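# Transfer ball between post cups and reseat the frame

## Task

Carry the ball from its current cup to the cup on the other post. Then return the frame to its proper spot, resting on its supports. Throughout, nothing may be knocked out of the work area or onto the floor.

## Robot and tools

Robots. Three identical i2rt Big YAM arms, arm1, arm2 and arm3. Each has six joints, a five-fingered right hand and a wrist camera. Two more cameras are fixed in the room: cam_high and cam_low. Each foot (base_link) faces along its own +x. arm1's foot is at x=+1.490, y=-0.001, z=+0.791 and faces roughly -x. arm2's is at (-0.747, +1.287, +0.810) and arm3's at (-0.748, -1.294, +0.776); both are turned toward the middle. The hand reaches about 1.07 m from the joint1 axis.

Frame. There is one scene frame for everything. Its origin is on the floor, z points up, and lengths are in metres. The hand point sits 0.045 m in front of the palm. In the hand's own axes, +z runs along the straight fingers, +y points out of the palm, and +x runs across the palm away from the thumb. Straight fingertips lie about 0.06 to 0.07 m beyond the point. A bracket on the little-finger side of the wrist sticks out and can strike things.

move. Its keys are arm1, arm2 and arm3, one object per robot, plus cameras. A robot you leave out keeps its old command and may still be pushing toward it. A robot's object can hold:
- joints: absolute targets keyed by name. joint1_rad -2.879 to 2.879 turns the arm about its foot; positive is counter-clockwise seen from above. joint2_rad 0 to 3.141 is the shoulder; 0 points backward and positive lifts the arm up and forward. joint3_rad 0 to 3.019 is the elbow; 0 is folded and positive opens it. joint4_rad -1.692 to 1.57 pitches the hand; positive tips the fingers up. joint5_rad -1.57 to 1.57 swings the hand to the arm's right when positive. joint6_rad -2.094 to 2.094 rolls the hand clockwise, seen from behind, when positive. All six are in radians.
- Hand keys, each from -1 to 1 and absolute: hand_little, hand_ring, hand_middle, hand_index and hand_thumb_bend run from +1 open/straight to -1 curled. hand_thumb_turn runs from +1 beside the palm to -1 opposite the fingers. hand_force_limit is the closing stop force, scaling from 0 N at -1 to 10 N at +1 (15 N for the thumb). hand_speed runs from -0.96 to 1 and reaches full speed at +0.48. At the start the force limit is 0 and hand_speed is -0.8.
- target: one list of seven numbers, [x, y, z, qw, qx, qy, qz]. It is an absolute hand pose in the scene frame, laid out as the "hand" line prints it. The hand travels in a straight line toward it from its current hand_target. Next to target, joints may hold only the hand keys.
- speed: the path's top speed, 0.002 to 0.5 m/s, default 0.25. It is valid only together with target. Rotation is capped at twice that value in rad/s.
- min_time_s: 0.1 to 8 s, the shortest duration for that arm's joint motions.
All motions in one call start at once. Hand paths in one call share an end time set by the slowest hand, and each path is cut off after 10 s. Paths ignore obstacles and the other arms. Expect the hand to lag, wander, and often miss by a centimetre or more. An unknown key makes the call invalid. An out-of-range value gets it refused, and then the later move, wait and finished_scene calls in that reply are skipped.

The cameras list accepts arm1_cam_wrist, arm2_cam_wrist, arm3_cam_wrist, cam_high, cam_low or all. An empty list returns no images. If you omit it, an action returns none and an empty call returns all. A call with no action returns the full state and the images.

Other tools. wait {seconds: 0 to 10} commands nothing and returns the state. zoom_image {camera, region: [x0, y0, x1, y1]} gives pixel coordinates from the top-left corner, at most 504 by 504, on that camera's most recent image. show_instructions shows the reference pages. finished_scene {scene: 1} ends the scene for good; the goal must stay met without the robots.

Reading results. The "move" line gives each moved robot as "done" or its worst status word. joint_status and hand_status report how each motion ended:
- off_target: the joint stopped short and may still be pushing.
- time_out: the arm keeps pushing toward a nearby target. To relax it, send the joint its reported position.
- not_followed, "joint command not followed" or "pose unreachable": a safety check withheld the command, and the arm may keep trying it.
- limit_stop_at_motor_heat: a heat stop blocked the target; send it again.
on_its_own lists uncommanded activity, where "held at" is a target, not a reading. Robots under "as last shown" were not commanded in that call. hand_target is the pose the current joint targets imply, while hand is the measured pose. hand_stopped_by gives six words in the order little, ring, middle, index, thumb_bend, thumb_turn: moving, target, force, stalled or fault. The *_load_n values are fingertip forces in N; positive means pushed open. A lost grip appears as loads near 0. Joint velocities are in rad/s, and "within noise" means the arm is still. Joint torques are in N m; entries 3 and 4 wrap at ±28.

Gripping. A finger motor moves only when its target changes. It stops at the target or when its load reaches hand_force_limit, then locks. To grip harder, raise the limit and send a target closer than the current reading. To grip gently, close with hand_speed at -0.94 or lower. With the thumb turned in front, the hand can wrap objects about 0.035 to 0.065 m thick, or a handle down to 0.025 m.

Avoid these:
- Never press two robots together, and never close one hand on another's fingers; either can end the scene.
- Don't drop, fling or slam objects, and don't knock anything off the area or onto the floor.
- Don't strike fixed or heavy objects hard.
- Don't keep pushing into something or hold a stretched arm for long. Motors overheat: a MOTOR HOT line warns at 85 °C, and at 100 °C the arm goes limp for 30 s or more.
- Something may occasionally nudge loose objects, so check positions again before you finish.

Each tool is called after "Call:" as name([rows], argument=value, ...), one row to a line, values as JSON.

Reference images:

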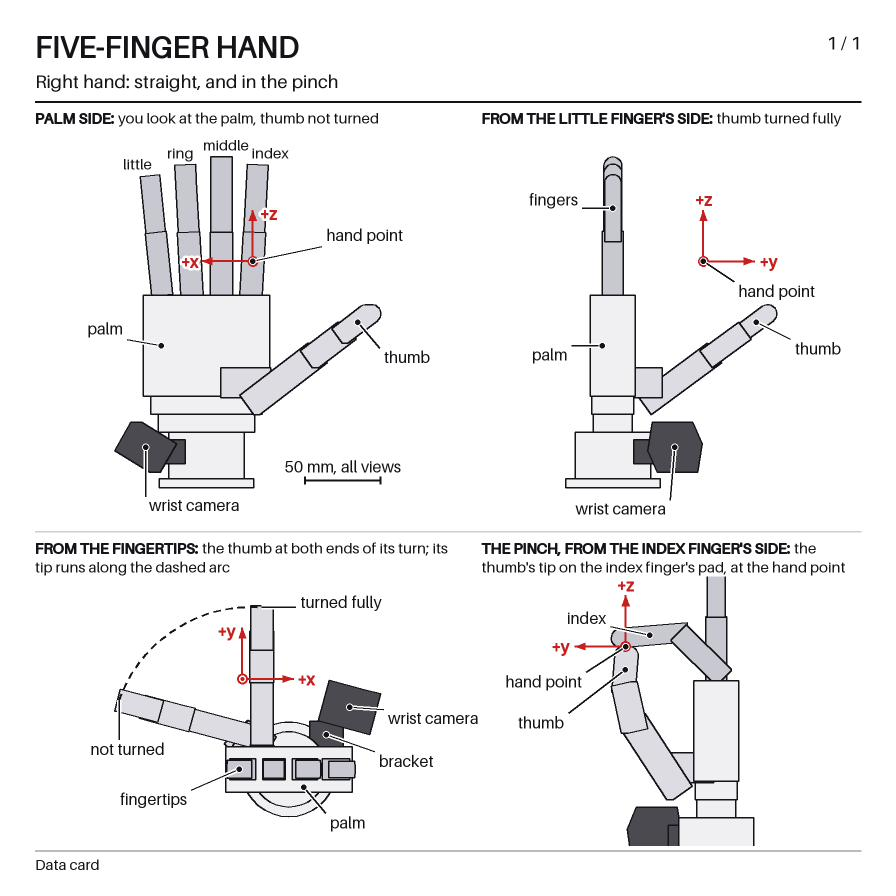

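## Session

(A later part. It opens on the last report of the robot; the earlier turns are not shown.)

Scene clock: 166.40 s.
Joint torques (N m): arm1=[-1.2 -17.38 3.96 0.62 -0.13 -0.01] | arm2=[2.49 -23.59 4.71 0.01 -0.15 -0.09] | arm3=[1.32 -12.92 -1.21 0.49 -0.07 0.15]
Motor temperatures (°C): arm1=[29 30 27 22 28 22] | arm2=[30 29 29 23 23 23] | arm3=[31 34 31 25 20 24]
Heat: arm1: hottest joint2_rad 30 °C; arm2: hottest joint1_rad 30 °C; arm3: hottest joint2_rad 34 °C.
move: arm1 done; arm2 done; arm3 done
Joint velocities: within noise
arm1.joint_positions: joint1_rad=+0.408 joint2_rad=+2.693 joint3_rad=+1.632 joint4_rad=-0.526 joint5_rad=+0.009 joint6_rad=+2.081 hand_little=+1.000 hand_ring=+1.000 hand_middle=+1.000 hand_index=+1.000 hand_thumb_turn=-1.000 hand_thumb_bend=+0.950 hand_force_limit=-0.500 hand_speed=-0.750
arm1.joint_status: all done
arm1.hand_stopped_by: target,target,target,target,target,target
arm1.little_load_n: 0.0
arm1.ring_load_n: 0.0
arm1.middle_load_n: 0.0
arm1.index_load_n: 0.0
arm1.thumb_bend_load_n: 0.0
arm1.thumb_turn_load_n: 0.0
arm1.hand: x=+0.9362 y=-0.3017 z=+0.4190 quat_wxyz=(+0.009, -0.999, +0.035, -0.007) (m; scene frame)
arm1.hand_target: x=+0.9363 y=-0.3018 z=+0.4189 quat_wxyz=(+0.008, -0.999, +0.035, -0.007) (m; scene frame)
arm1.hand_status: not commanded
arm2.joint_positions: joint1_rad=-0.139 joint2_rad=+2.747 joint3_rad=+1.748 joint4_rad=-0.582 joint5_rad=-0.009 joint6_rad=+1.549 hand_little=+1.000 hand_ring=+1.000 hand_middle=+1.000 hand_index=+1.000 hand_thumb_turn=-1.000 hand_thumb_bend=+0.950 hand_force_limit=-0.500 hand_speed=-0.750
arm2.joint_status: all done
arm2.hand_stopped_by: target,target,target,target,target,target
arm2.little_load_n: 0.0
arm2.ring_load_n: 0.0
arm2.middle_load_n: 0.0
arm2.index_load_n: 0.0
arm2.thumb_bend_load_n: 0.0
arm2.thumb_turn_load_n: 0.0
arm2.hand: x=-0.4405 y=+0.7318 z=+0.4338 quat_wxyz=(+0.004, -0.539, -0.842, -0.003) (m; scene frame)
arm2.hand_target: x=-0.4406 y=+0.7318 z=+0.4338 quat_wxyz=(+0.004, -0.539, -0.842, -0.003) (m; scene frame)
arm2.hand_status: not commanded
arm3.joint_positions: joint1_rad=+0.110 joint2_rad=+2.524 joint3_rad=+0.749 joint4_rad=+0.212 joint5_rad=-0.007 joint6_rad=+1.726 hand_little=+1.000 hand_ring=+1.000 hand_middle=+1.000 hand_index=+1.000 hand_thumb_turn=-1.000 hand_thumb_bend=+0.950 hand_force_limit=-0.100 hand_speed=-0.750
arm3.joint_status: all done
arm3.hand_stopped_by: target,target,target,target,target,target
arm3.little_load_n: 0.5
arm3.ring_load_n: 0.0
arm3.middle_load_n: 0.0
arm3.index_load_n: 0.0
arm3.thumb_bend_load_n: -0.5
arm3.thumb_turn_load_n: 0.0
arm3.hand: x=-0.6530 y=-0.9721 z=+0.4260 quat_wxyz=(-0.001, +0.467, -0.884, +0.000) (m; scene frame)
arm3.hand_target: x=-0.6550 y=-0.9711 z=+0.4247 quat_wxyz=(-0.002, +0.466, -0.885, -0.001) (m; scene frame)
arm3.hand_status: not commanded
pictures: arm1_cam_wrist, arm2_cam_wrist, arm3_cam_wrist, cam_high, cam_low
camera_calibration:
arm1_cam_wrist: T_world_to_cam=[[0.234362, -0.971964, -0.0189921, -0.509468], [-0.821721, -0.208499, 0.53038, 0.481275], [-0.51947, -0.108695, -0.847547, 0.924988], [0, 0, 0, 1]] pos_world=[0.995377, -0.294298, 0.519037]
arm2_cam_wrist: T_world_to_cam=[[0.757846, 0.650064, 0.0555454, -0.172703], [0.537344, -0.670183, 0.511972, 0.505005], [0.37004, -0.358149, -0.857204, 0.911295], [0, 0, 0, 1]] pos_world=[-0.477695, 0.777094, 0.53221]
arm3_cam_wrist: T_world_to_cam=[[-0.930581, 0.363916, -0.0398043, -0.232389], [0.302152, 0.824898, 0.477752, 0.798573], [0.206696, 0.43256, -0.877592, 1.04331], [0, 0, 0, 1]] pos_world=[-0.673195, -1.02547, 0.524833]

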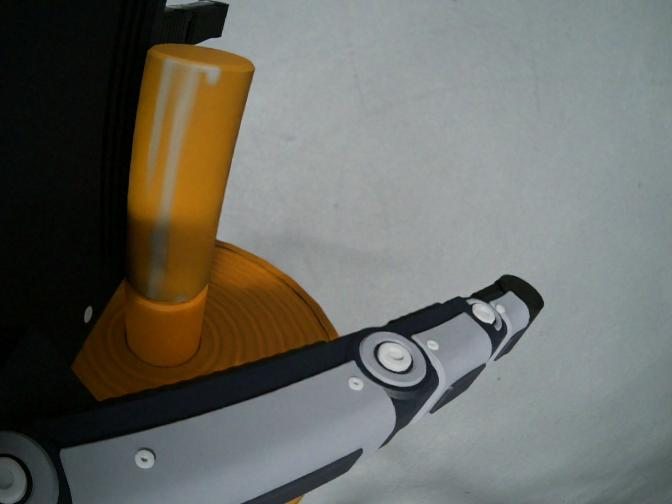

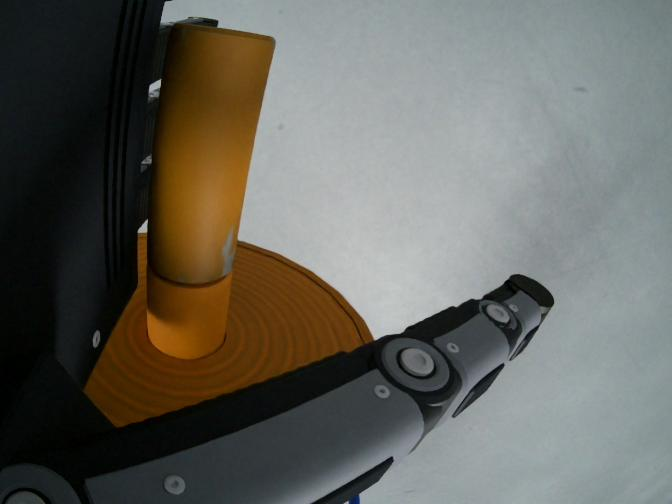

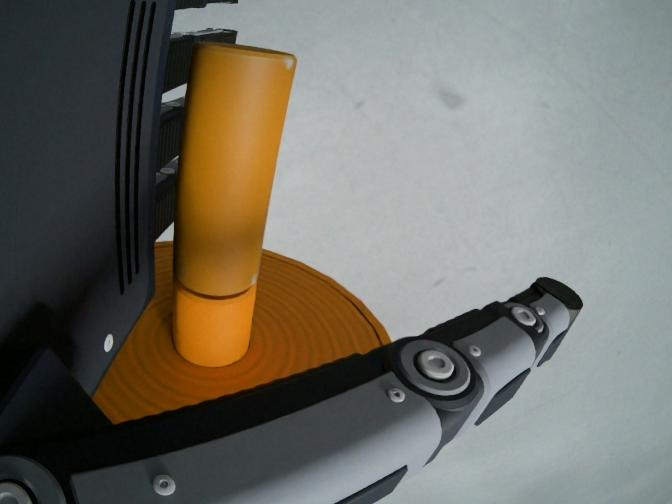

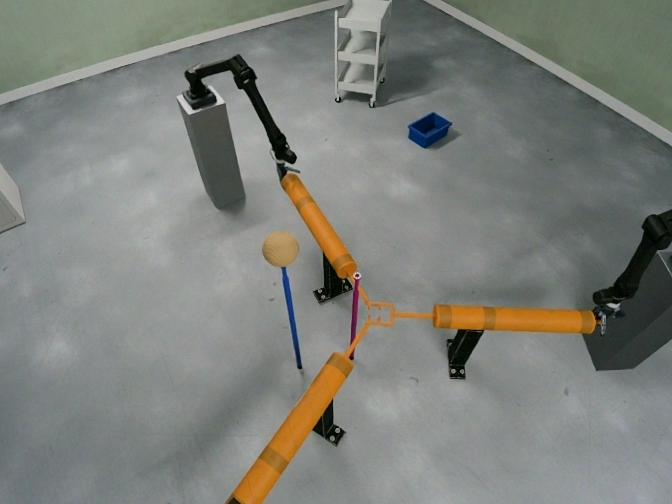

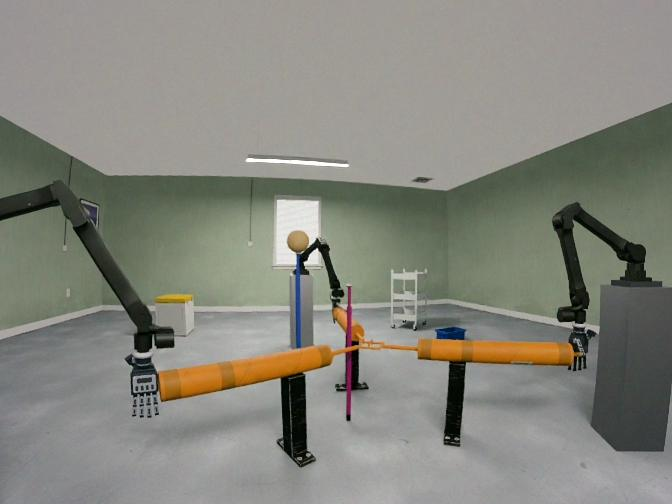

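Call:
move(arm1={"target": [0.9369, -0.2918, 0.429, 0.0, -0.9995, 0.033, 0.0], "speed": 0.04}, arm2={"target": [-0.4469, 0.7291, 0.4438, 0.0, -0.538, -0.843, 0.0], "speed": 0.04}, arm3={"target": [-0.6465, -0.9765, 0.436, 0.0, 0.4656, -0.885, 0.0], "speed": 0.04}, cameras=["all"])

Scene clock: 168.50 s.
Joint torques (N m): arm1=[-1.55 -18.2 2.95 1.02 -0.24 -0.09] | arm2=[1.44 -25.05 4.11 0.24 -0.1 -0.25] | arm3=[0.15 -15.62 -3 -0.27 -0.11 -0.11]
Motor temperatures (°C): arm1=[29 30 27 22 28 22] | arm2=[30 29 29 23 23 23] | arm3=[30 34 30 25 20 24]
Heat: arm1: hottest joint2_rad 30 °C; arm2: hottest joint1_rad 30 °C; arm3: hottest joint2_rad 34 °C.
move: arm1 done; arm2 off_target; arm3 done
Joint velocities: within noise
arm1.joint_positions: joint1_rad=+0.401 joint2_rad=+2.672 joint3_rad=+1.587 joint4_rad=-0.495 joint5_rad=+0.004 joint6_rad=+2.068 hand_little=+1.000 hand_ring=+1.000 hand_middle=+1.000 hand_index=+1.000 hand_thumb_turn=-1.000 hand_thumb_bend=+0.950 hand_force_limit=-0.500 hand_speed=-0.750
arm1.joint_status: not commanded
arm1.hand_stopped_by: target,target,target,target,target,target
arm1.little_load_n: 0.0
arm1.ring_load_n: 0.0
arm1.middle_load_n: 0.0
arm1.index_load_n: 0.0
arm1.thumb_bend_load_n: 0.0
arm1.thumb_turn_load_n: 0.0
arm1.hand: x=+0.9427 y=-0.2959 z=+0.4231 quat_wxyz=(+0.005, -0.999, +0.032, -0.005) (m; scene frame)
arm1.hand_target: x=+0.9369 y=-0.2918 z=+0.4289 quat_wxyz=(+0.000, -0.999, +0.033, +0.000) (m; scene frame)
arm1.hand_status: done (0.009 m and 0.8 deg from the pose sent, 0.014 m and 1.3 deg at the start)
arm2.joint_positions: joint1_rad=-0.139 joint2_rad=+2.745 joint3_rad=+1.727 joint4_rad=-0.579 joint5_rad=-0.009 joint6_rad=+1.549 hand_little=+1.000 hand_ring=+1.000 hand_middle=+1.000 hand_index=+1.000 hand_thumb_turn=-1.000 hand_thumb_bend=+0.950 hand_force_limit=-0.500 hand_speed=-0.750
arm2.joint_status: not commanded
arm2.hand_stopped_by: target,target,target,target,target,target
arm2.little_load_n: 0.0
arm2.ring_load_n: 0.0
arm2.middle_load_n: 0.0
arm2.index_load_n: 0.0
arm2.thumb_bend_load_n: 0.0
arm2.thumb_turn_load_n: 0.0
arm2.hand: x=-0.4449 y=+0.7417 z=+0.4301 quat_wxyz=(+0.011, -0.539, -0.842, -0.007) (m; scene frame)
arm2.hand_target: x=-0.4470 y=+0.7291 z=+0.4436 quat_wxyz=(+0.000, -0.538, -0.843, +0.000) (m; scene frame)
arm2.hand_status: off_target (0.019 m and 1.5 deg from the pose sent, 0.012 m and 0.6 deg at the start)
arm3.joint_positions: joint1_rad=+0.090 joint2_rad=+2.522 joint3_rad=+0.749 joint4_rad=+0.209 joint5_rad=-0.007 joint6_rad=+1.717 hand_little=+1.000 hand_ring=+1.000 hand_middle=+1.000 hand_index=+1.000 hand_thumb_turn=-1.000 hand_thumb_bend=+0.950 hand_force_limit=-0.100 hand_speed=-0.750
arm3.joint_status: not commanded
arm3.hand_stopped_by: target,target,target,target,target,target
arm3.little_load_n: 0.0
arm3.ring_load_n: 0.0
arm3.middle_load_n: 0.0
arm3.index_load_n: 0.0
arm3.thumb_bend_load_n: 0.0
arm3.thumb_turn_load_n: 0.0
arm3.hand: x=-0.6471 y=-0.9742 z=+0.4265 quat_wxyz=(-0.001, +0.463, -0.887, +0.001) (m; scene frame)
arm3.hand_target: x=-0.6466 y=-0.9764 z=+0.4356 quat_wxyz=(+0.000, +0.466, -0.885, +0.000) (m; scene frame)
arm3.hand_status: done (0.010 m and 0.4 deg from the pose sent, 0.013 m and 0.3 deg at the start)
pictures: arm1_cam_wrist, arm2_cam_wrist, arm3_cam_wrist, cam_high, cam_low
camera_calibration:
arm1_cam_wrist: T_world_to_cam=[[0.240146, -0.970652, -0.012861, -0.512924], [-0.818098, -0.209499, 0.535561, 0.479746], [-0.522537, -0.118091, -0.844399, 0.931269], [0, 0, 0, 1]] pos_world=[1.00228, -0.28739, 0.522832]
arm2_cam_wrist: T_world_to_cam=[[0.758364, 0.649032, 0.0603485, -0.176697], [0.540532, -0.677915, 0.498253, 0.528881], [0.364293, -0.345237, -0.864929, 0.904551], [0, 0, 0, 1]] pos_world=[-0.481399, 0.785503, 0.529518]
arm3_cam_wrist: T_world_to_cam=[[-0.926665, 0.373766, -0.0398835, -0.213867], [0.310979, 0.821923, 0.477216, 0.801154], [0.211148, 0.429816, -0.877881, 1.04375], [0, 0, 0, 1]] pos_world=[-0.667711, -1.02717, 0.525434]

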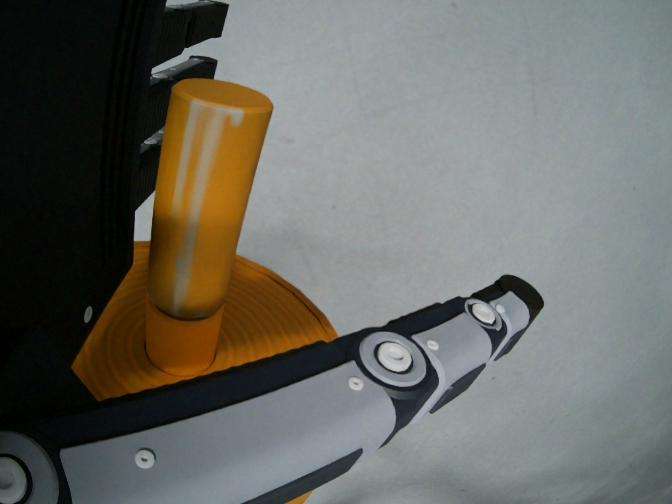

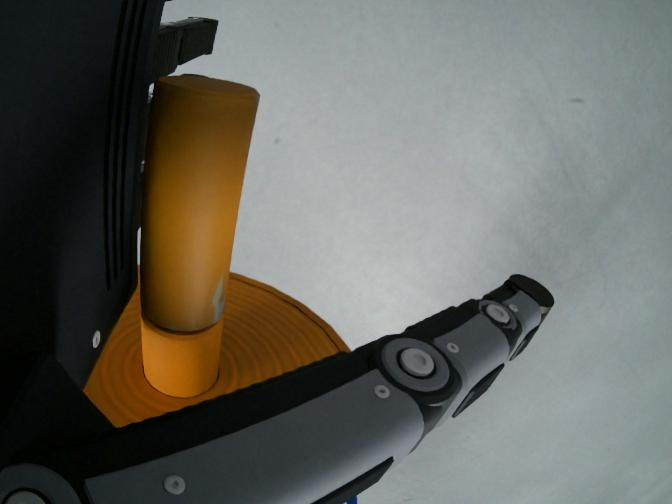

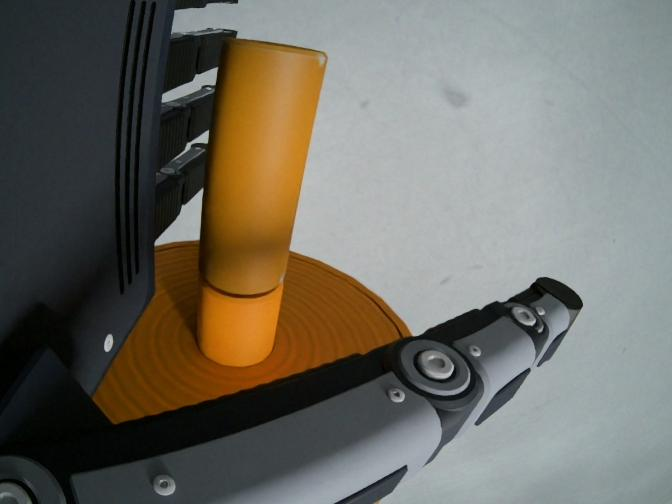

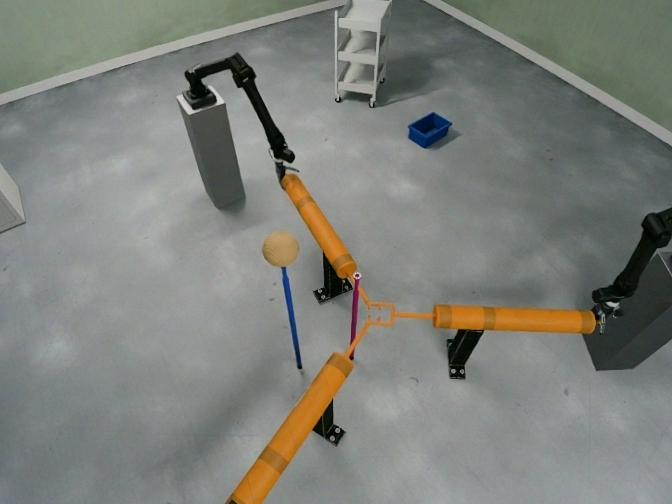

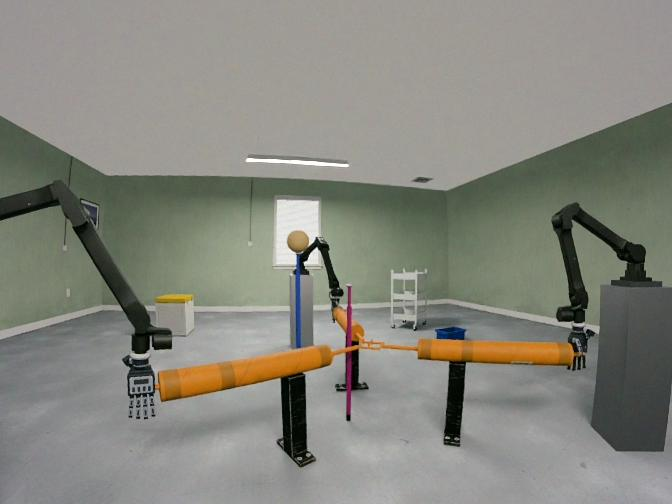

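Call:
move(arm1={"target": [0.947, -0.292, 0.49, 0.0, -0.9995, 0.033, 0.0], "speed": 0.08}, arm2={"target": [-0.452, 0.739, 0.5, 0.0, -0.538, -0.843, 0.0], "speed": 0.08}, arm3={"target": [-0.65, -0.984, 0.49, 0.0, 0.4656, -0.885, 0.0], "speed": 0.08}, cameras=["all"])

Scene clock: 170.23 s.
Joint torques (N m): arm1=[-1.55 -17.26 3.3 0.24 -0.22 0.04] | arm2=[1.38 -24.64 4.14 -0.23 -0.13 -0.25] | arm3=[-0.21 -14.21 -1.59 -0.31 -0.11 -0.1]
Motor temperatures (°C): arm1=[29 30 27 22 28 22] | arm2=[30 29 29 23 23 23] | arm3=[30 34 30 25 20 24]
Heat: arm1: hottest joint2_rad 30 °C; arm2: hottest joint1_rad 30 °C; arm3: hottest joint2_rad 34 °C.
move: arm1 done; arm2 off_target; arm3 done
Joint velocities: within noise
arm1.joint_positions: joint1_rad=+0.401 joint2_rad=+2.515 joint3_rad=+1.475 joint4_rad=-0.513 joint5_rad=+0.004 joint6_rad=+2.068 hand_little=+1.000 hand_ring=+1.000 hand_middle=+1.000 hand_index=+1.000 hand_thumb_turn=-1.000 hand_thumb_bend=+0.950 hand_force_limit=-0.500 hand_speed=-0.750
arm1.joint_status: not commanded
arm1.hand_stopped_by: target,target,target,target,target,target
arm1.little_load_n: 0.0
arm1.ring_load_n: 0.0
arm1.middle_load_n: 0.0
arm1.index_load_n: 0.0
arm1.thumb_bend_load_n: 0.0
arm1.thumb_turn_load_n: 0.0
arm1.hand: x=+0.9427 y=-0.2961 z=+0.4889 quat_wxyz=(-0.001, -0.999, +0.031, +0.006) (m; scene frame)
arm1.hand_target: x=+0.9469 y=-0.2922 z=+0.4901 quat_wxyz=(+0.000, -0.999, +0.033, +0.000) (m; scene frame)
arm1.hand_status: done (0.006 m and 0.8 deg from the pose sent, 0.067 m and 0.8 deg at the start)
arm2.joint_positions: joint1_rad=-0.139 joint2_rad=+2.594 joint3_rad=+1.605 joint4_rad=-0.582 joint5_rad=-0.009 joint6_rad=+1.548 hand_little=+1.000 hand_ring=+1.000 hand_middle=+1.000 hand_index=+1.000 hand_thumb_turn=-1.000 hand_thumb_bend=+0.950 hand_force_limit=-0.500 hand_speed=-0.750
arm2.joint_status: not commanded
arm2.hand_stopped_by: target,target,target,target,target,target
arm2.little_load_n: 0.0
arm2.ring_load_n: 0.0
arm2.middle_load_n: 0.0
arm2.index_load_n: 0.0
arm2.thumb_bend_load_n: 0.0
arm2.thumb_turn_load_n: 0.0
arm2.hand: x=-0.4449 y=+0.7426 z=+0.4921 quat_wxyz=(+0.000, -0.538, -0.843, +0.000) (m; scene frame)
arm2.hand_target: x=-0.4519 y=+0.7390 z=+0.4998 quat_wxyz=(+0.000, -0.538, -0.843, +0.000) (m; scene frame)
arm2.hand_status: off_target (0.011 m and 0.1 deg from the pose sent, 0.070 m and 1.5 deg at the start)
arm3.joint_positions: joint1_rad=+0.090 joint2_rad=+2.335 joint3_rad=+0.635 joint4_rad=+0.136 joint5_rad=-0.007 joint6_rad=+1.714 hand_little=+1.000 hand_ring=+1.000 hand_middle=+1.000 hand_index=+1.000 hand_thumb_turn=-1.000 hand_thumb_bend=+0.950 hand_force_limit=-0.100 hand_speed=-0.750
arm3.joint_status: not commanded
arm3.hand_stopped_by: target,target,target,target,target,target
arm3.little_load_n: 0.0
arm3.ring_load_n: 0.0
arm3.middle_load_n: 0.0
arm3.index_load_n: 0.0
arm3.thumb_bend_load_n: 0.0
arm3.thumb_turn_load_n: 0.0
arm3.hand: x=-0.6514 y=-0.9816 z=+0.4837 quat_wxyz=(-0.001, +0.464, -0.886, +0.001) (m; scene frame)
arm3.hand_target: x=-0.6501 y=-0.9840 z=+0.4898 quat_wxyz=(+0.000, +0.466, -0.885, +0.000) (m; scene frame)
arm3.hand_status: done (0.007 m and 0.3 deg from the pose sent, 0.064 m and 0.4 deg at the start)
pictures: arm1_cam_wrist, arm2_cam_wrist, arm3_cam_wrist, cam_high, cam_low
camera_calibration:
arm1_cam_wrist: T_world_to_cam=[[0.240264, -0.970678, -0.00760236, -0.514892], [-0.805226, -0.203673, 0.556891, 0.423632], [-0.542111, -0.127679, -0.83055, 0.995653], [0, 0, 0, 1]] pos_world=[1.00458, -0.286387, 0.587109]
arm2_cam_wrist: T_world_to_cam=[[0.757135, 0.651117, 0.0528457, -0.179406], [0.536007, -0.665445, 0.519499, 0.476822], [0.37342, -0.365005, -0.852835, 0.971153], [0, 0, 0, 1]] pos_world=[-0.482393, 0.78859, 0.590006]
arm3_cam_wrist: T_world_to_cam=[[-0.927659, 0.371285, -0.0399596, -0.215955], [0.308672, 0.822615, 0.47752, 0.780346], [0.210167, 0.430642, -0.877712, 1.09819], [0, 0, 0, 1]] pos_world=[-0.672007, -1.03467, 0.582633]

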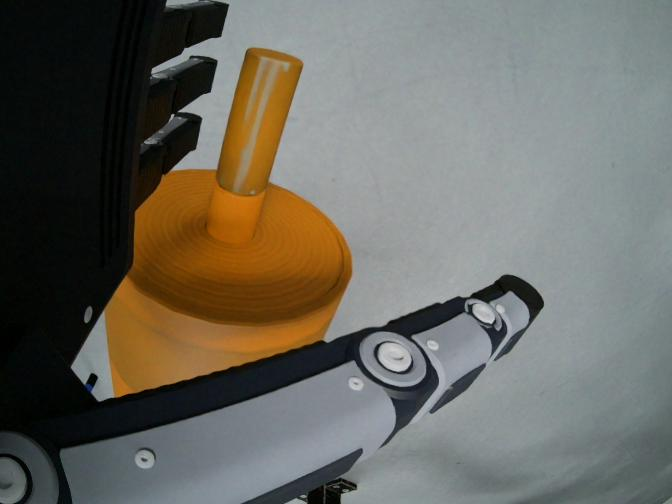

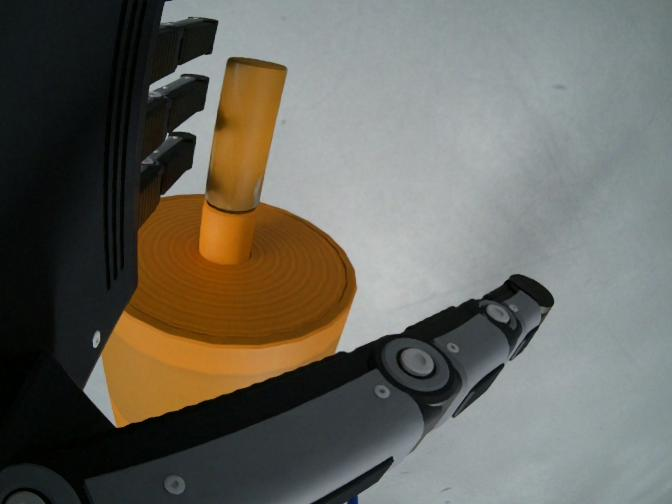

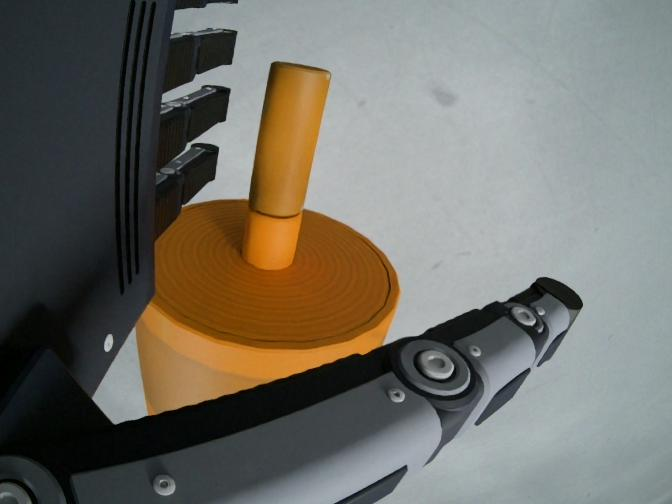

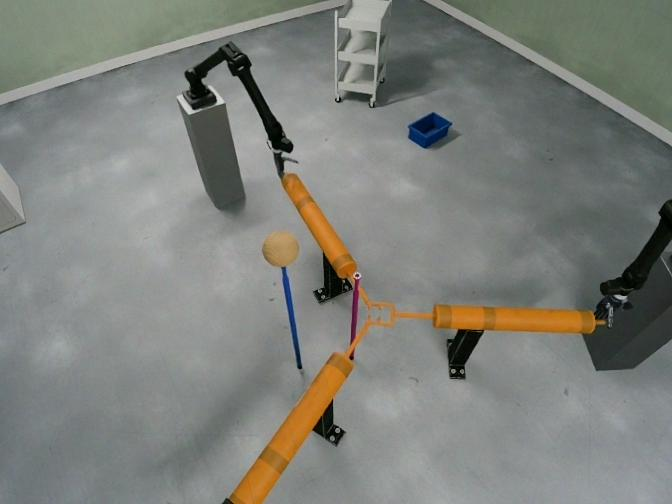

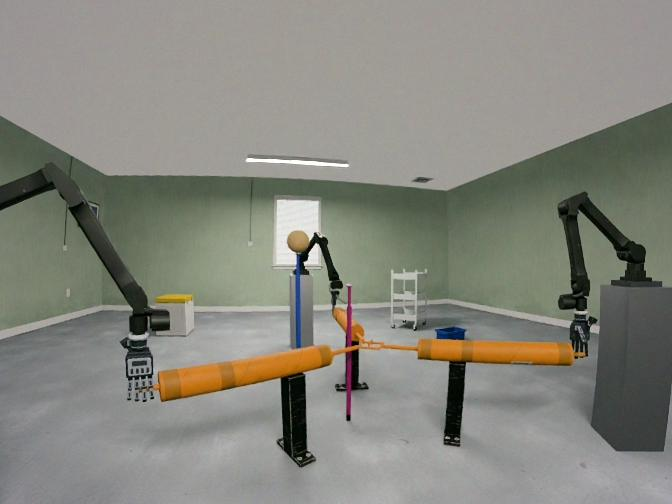

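Clean separation. Raise further to clear.

Call:
move(arm1={"target": [0.952, -0.292, 0.62, 0.0, -0.9995, 0.033, 0.0], "speed": 0.15}, arm2={"target": [-0.456, 0.745, 0.63, 0.0, -0.538, -0.843, 0.0], "speed": 0.15}, arm3={"target": [-0.655, -0.988, 0.62, 0.0, 0.4656, -0.885, 0.0], "speed": 0.15}, cameras=["all"])

Scene clock: 172.00 s.
Joint torques (N m): arm1=[-1.26 -15.91 4.4 0.12 -0.23 0.03] | arm2=[1.38 -22.71 5.41 -0.24 -0.12 -0.26] | arm3=[0.32 -10.46 2.71 -0.25 -0.11 -0.05]
Motor temperatures (°C): arm1=[29 30 27 22 28 22] | arm2=[30 29 29 23 23 23] | arm3=[30 33 30 25 20 24]
Heat: arm1: hottest joint2_rad 30 °C; arm2: hottest joint1_rad 30 °C; arm3: hottest joint2_rad 33 °C.
move: arm1 done; arm2 done; arm3 done
Joint velocities: within noise
arm1.joint_positions: joint1_rad=+0.401 joint2_rad=+2.225 joint3_rad=+1.372 joint4_rad=-0.694 joint5_rad=+0.004 joint6_rad=+2.068 hand_little=+1.000 hand_ring=+1.000 hand_middle=+1.000 hand_index=+1.000 hand_thumb_turn=-1.000 hand_thumb_bend=+0.950 hand_force_limit=-0.500 hand_speed=-0.750
arm1.joint_status: not commanded
arm1.hand_stopped_by: target,target,target,target,target,target
arm1.little_load_n: 0.0
arm1.ring_load_n: 0.0
arm1.middle_load_n: 0.0
arm1.index_load_n: 0.0
arm1.thumb_bend_load_n: 0.0
arm1.thumb_turn_load_n: 0.0
arm1.hand: x=+0.9442 y=-0.2954 z=+0.6236 quat_wxyz=(-0.003, -0.999, +0.031, +0.010) (m; scene frame)
arm1.hand_target: x=+0.9519 y=-0.2921 z=+0.6200 quat_wxyz=(+0.000, -0.999, +0.033, +0.000) (m; scene frame)
arm1.hand_status: done (0.009 m and 1.2 deg from the pose sent, 0.132 m and 0.8 deg at the start)
arm2.joint_positions: joint1_rad=-0.144 joint2_rad=+2.306 joint3_rad=+1.479 joint4_rad=-0.739 joint5_rad=-0.009 joint6_rad=+1.543 hand_little=+1.000 hand_ring=+1.000 hand_middle=+1.000 hand_index=+1.000 hand_thumb_turn=-1.000 hand_thumb_bend=+0.950 hand_force_limit=-0.500 hand_speed=-0.750
arm2.joint_status: not commanded
arm2.hand_stopped_by: target,target,target,target,target,target
arm2.little_load_n: 0.0
arm2.ring_load_n: 0.0
arm2.middle_load_n: 0.0
arm2.index_load_n: 0.0
arm2.thumb_bend_load_n: 0.0
arm2.thumb_turn_load_n: 0.0
arm2.hand: x=-0.4477 y=+0.7453 z=+0.6268 quat_wxyz=(-0.002, -0.538, -0.843, +0.001) (m; scene frame)
arm2.hand_target: x=-0.4560 y=+0.7450 z=+0.6299 quat_wxyz=(+0.000, -0.538, -0.843, +0.000) (m; scene frame)
arm2.hand_status: done (0.009 m and 0.3 deg from the pose sent, 0.138 m and 0.1 deg at the start)
arm3.joint_positions: joint1_rad=+0.090 joint2_rad=+1.813 joint3_rad=+0.504 joint4_rad=-0.249 joint5_rad=-0.007 joint6_rad=+1.714 hand_little=+1.000 hand_ring=+1.000 hand_middle=+1.000 hand_index=+1.000 hand_thumb_turn=-1.000 hand_thumb_bend=+0.950 hand_force_limit=-0.100 hand_speed=-0.750
arm3.joint_status: not commanded
arm3.hand_stopped_by: target,target,target,target,target,target
arm3.little_load_n: 0.0
arm3.ring_load_n: 0.0
arm3.middle_load_n: 0.0
arm3.index_load_n: 0.0
arm3.thumb_bend_load_n: 0.0
arm3.thumb_turn_load_n: 0.0
arm3.hand: x=-0.6541 y=-0.9843 z=+0.6188 quat_wxyz=(-0.003, +0.464, -0.886, -0.001) (m; scene frame)
arm3.hand_target: x=-0.6551 y=-0.9880 z=+0.6199 quat_wxyz=(+0.000, +0.466, -0.885, +0.000) (m; scene frame)
arm3.hand_status: done (0.004 m and 0.4 deg from the pose sent, 0.137 m and 0.3 deg at the start)
pictures: arm1_cam_wrist, arm2_cam_wrist, arm3_cam_wrist, cam_high, cam_low
camera_calibration:
arm1_cam_wrist: T_world_to_cam=[[0.24027, -0.970687, -0.00615967, -0.514453], [-0.801548, -0.201975, 0.562785, 0.343271], [-0.547532, -0.130283, -0.826581, 1.11031], [0, 0, 0, 1]] pos_world=[1.00668, -0.285386, 0.721403]
arm2_cam_wrist: T_world_to_cam=[[0.75698, 0.651443, 0.051022, -0.185387], [0.534764, -0.662481, 0.524544, 0.404319], [0.375512, -0.369784, -0.849853, 1.09081], [0, 0, 0, 1]] pos_world=[-0.485492, 0.791986, 0.724403]
arm3_cam_wrist: T_world_to_cam=[[-0.927721, 0.371075, -0.0404666, -0.21197], [0.306981, 0.820136, 0.482845, 0.712027], [0.21236, 0.435523, -0.87477, 1.22284], [0, 0, 0, 1]] pos_world=[-0.67491, -1.03788, 0.717327]

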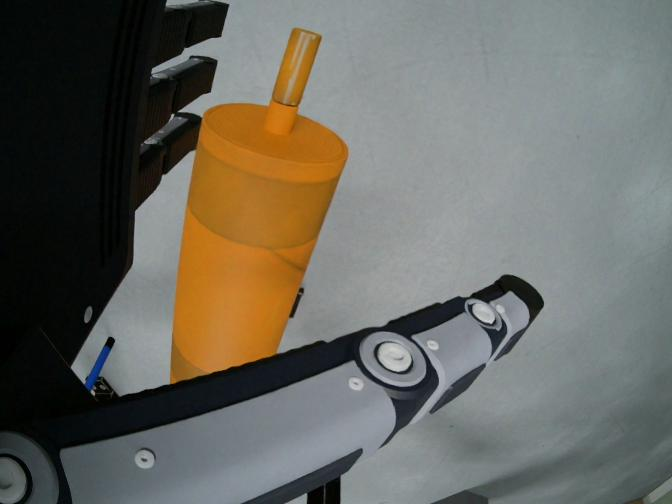

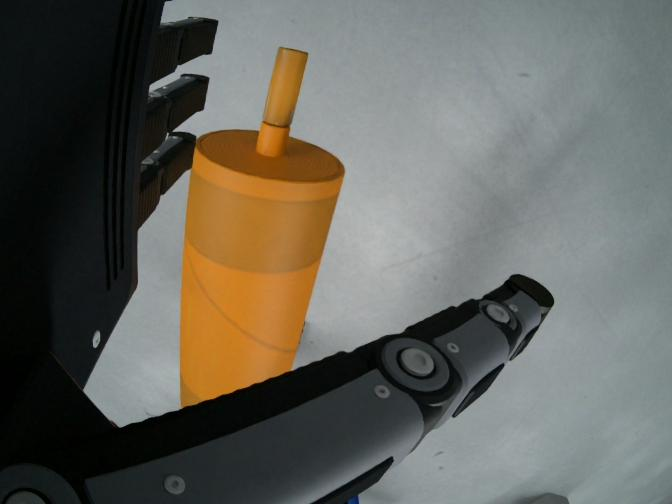

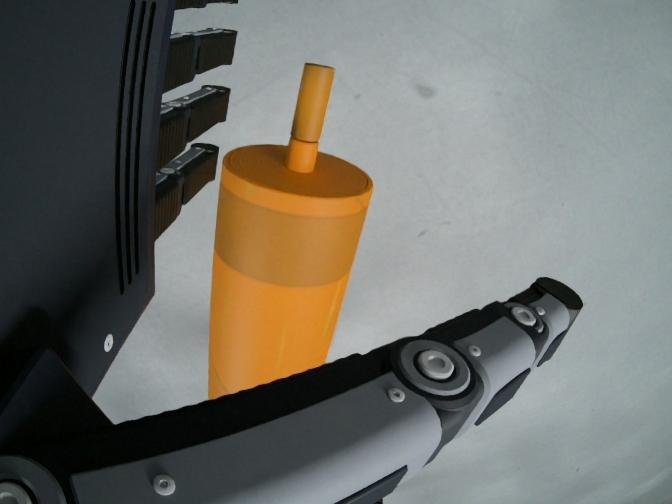

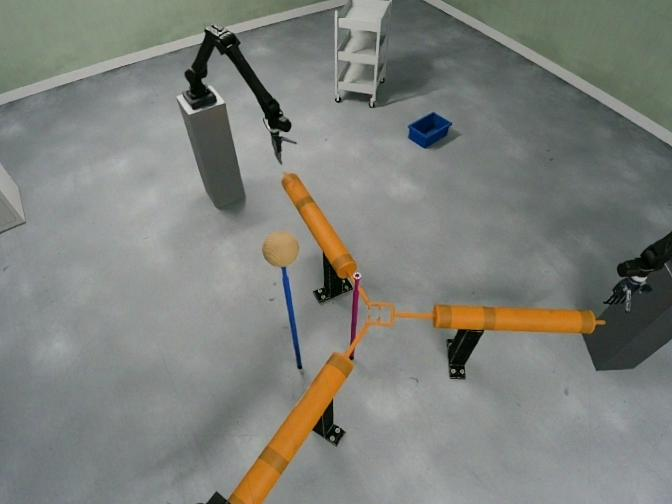

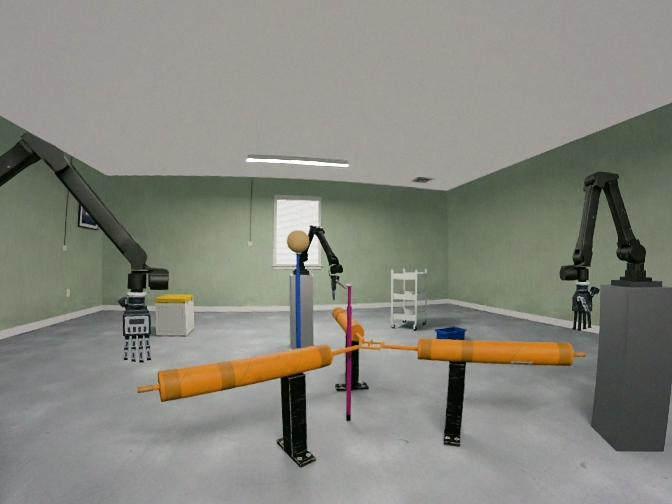

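Call:
zoom_image(camera="cam_high", region=[420, 280, 620, 400])

Call:
zoom_image(camera="cam_high", region=[330, 290, 440, 340])

Call:
zoom_image(camera="cam_low", region=[120, 340, 340, 480])

Call:
zoom_image(camera="cam_low", region=[270, 210, 330, 290])

Scaled by 2.520 from the camera's 672x504 image, which has a finer 960x720 frame.

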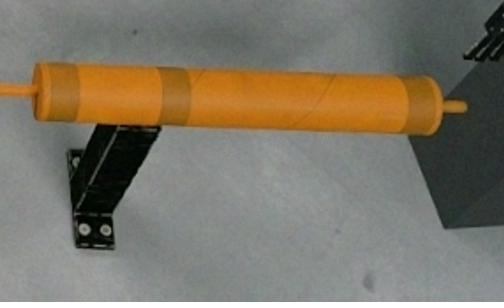

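Scaled by 4.582 from the camera's 672x504 image, which has a finer 960x720 frame.

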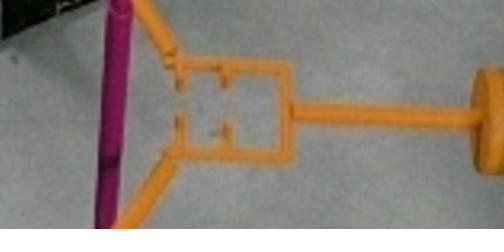

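Scaled by 2.291 from the camera's 672x504 image, which has a finer 960x720 frame.

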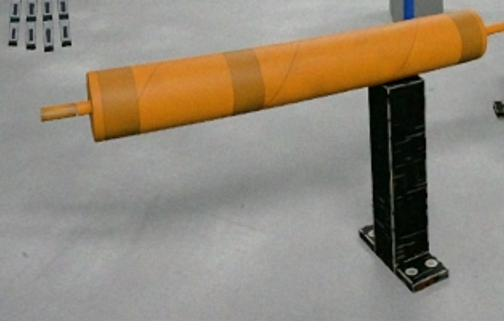

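Scaled by 6.300 from the camera's 672x504 image, which has a finer 960x720 frame.

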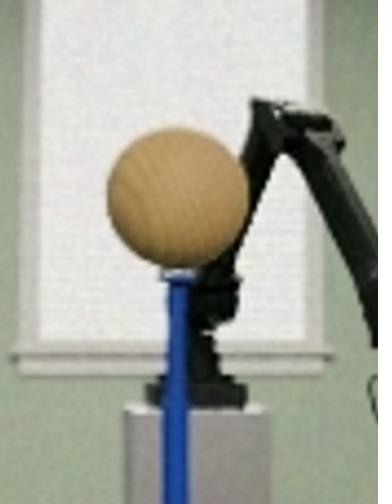

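Call:
finished_scene()

The scene is finished: the task was done.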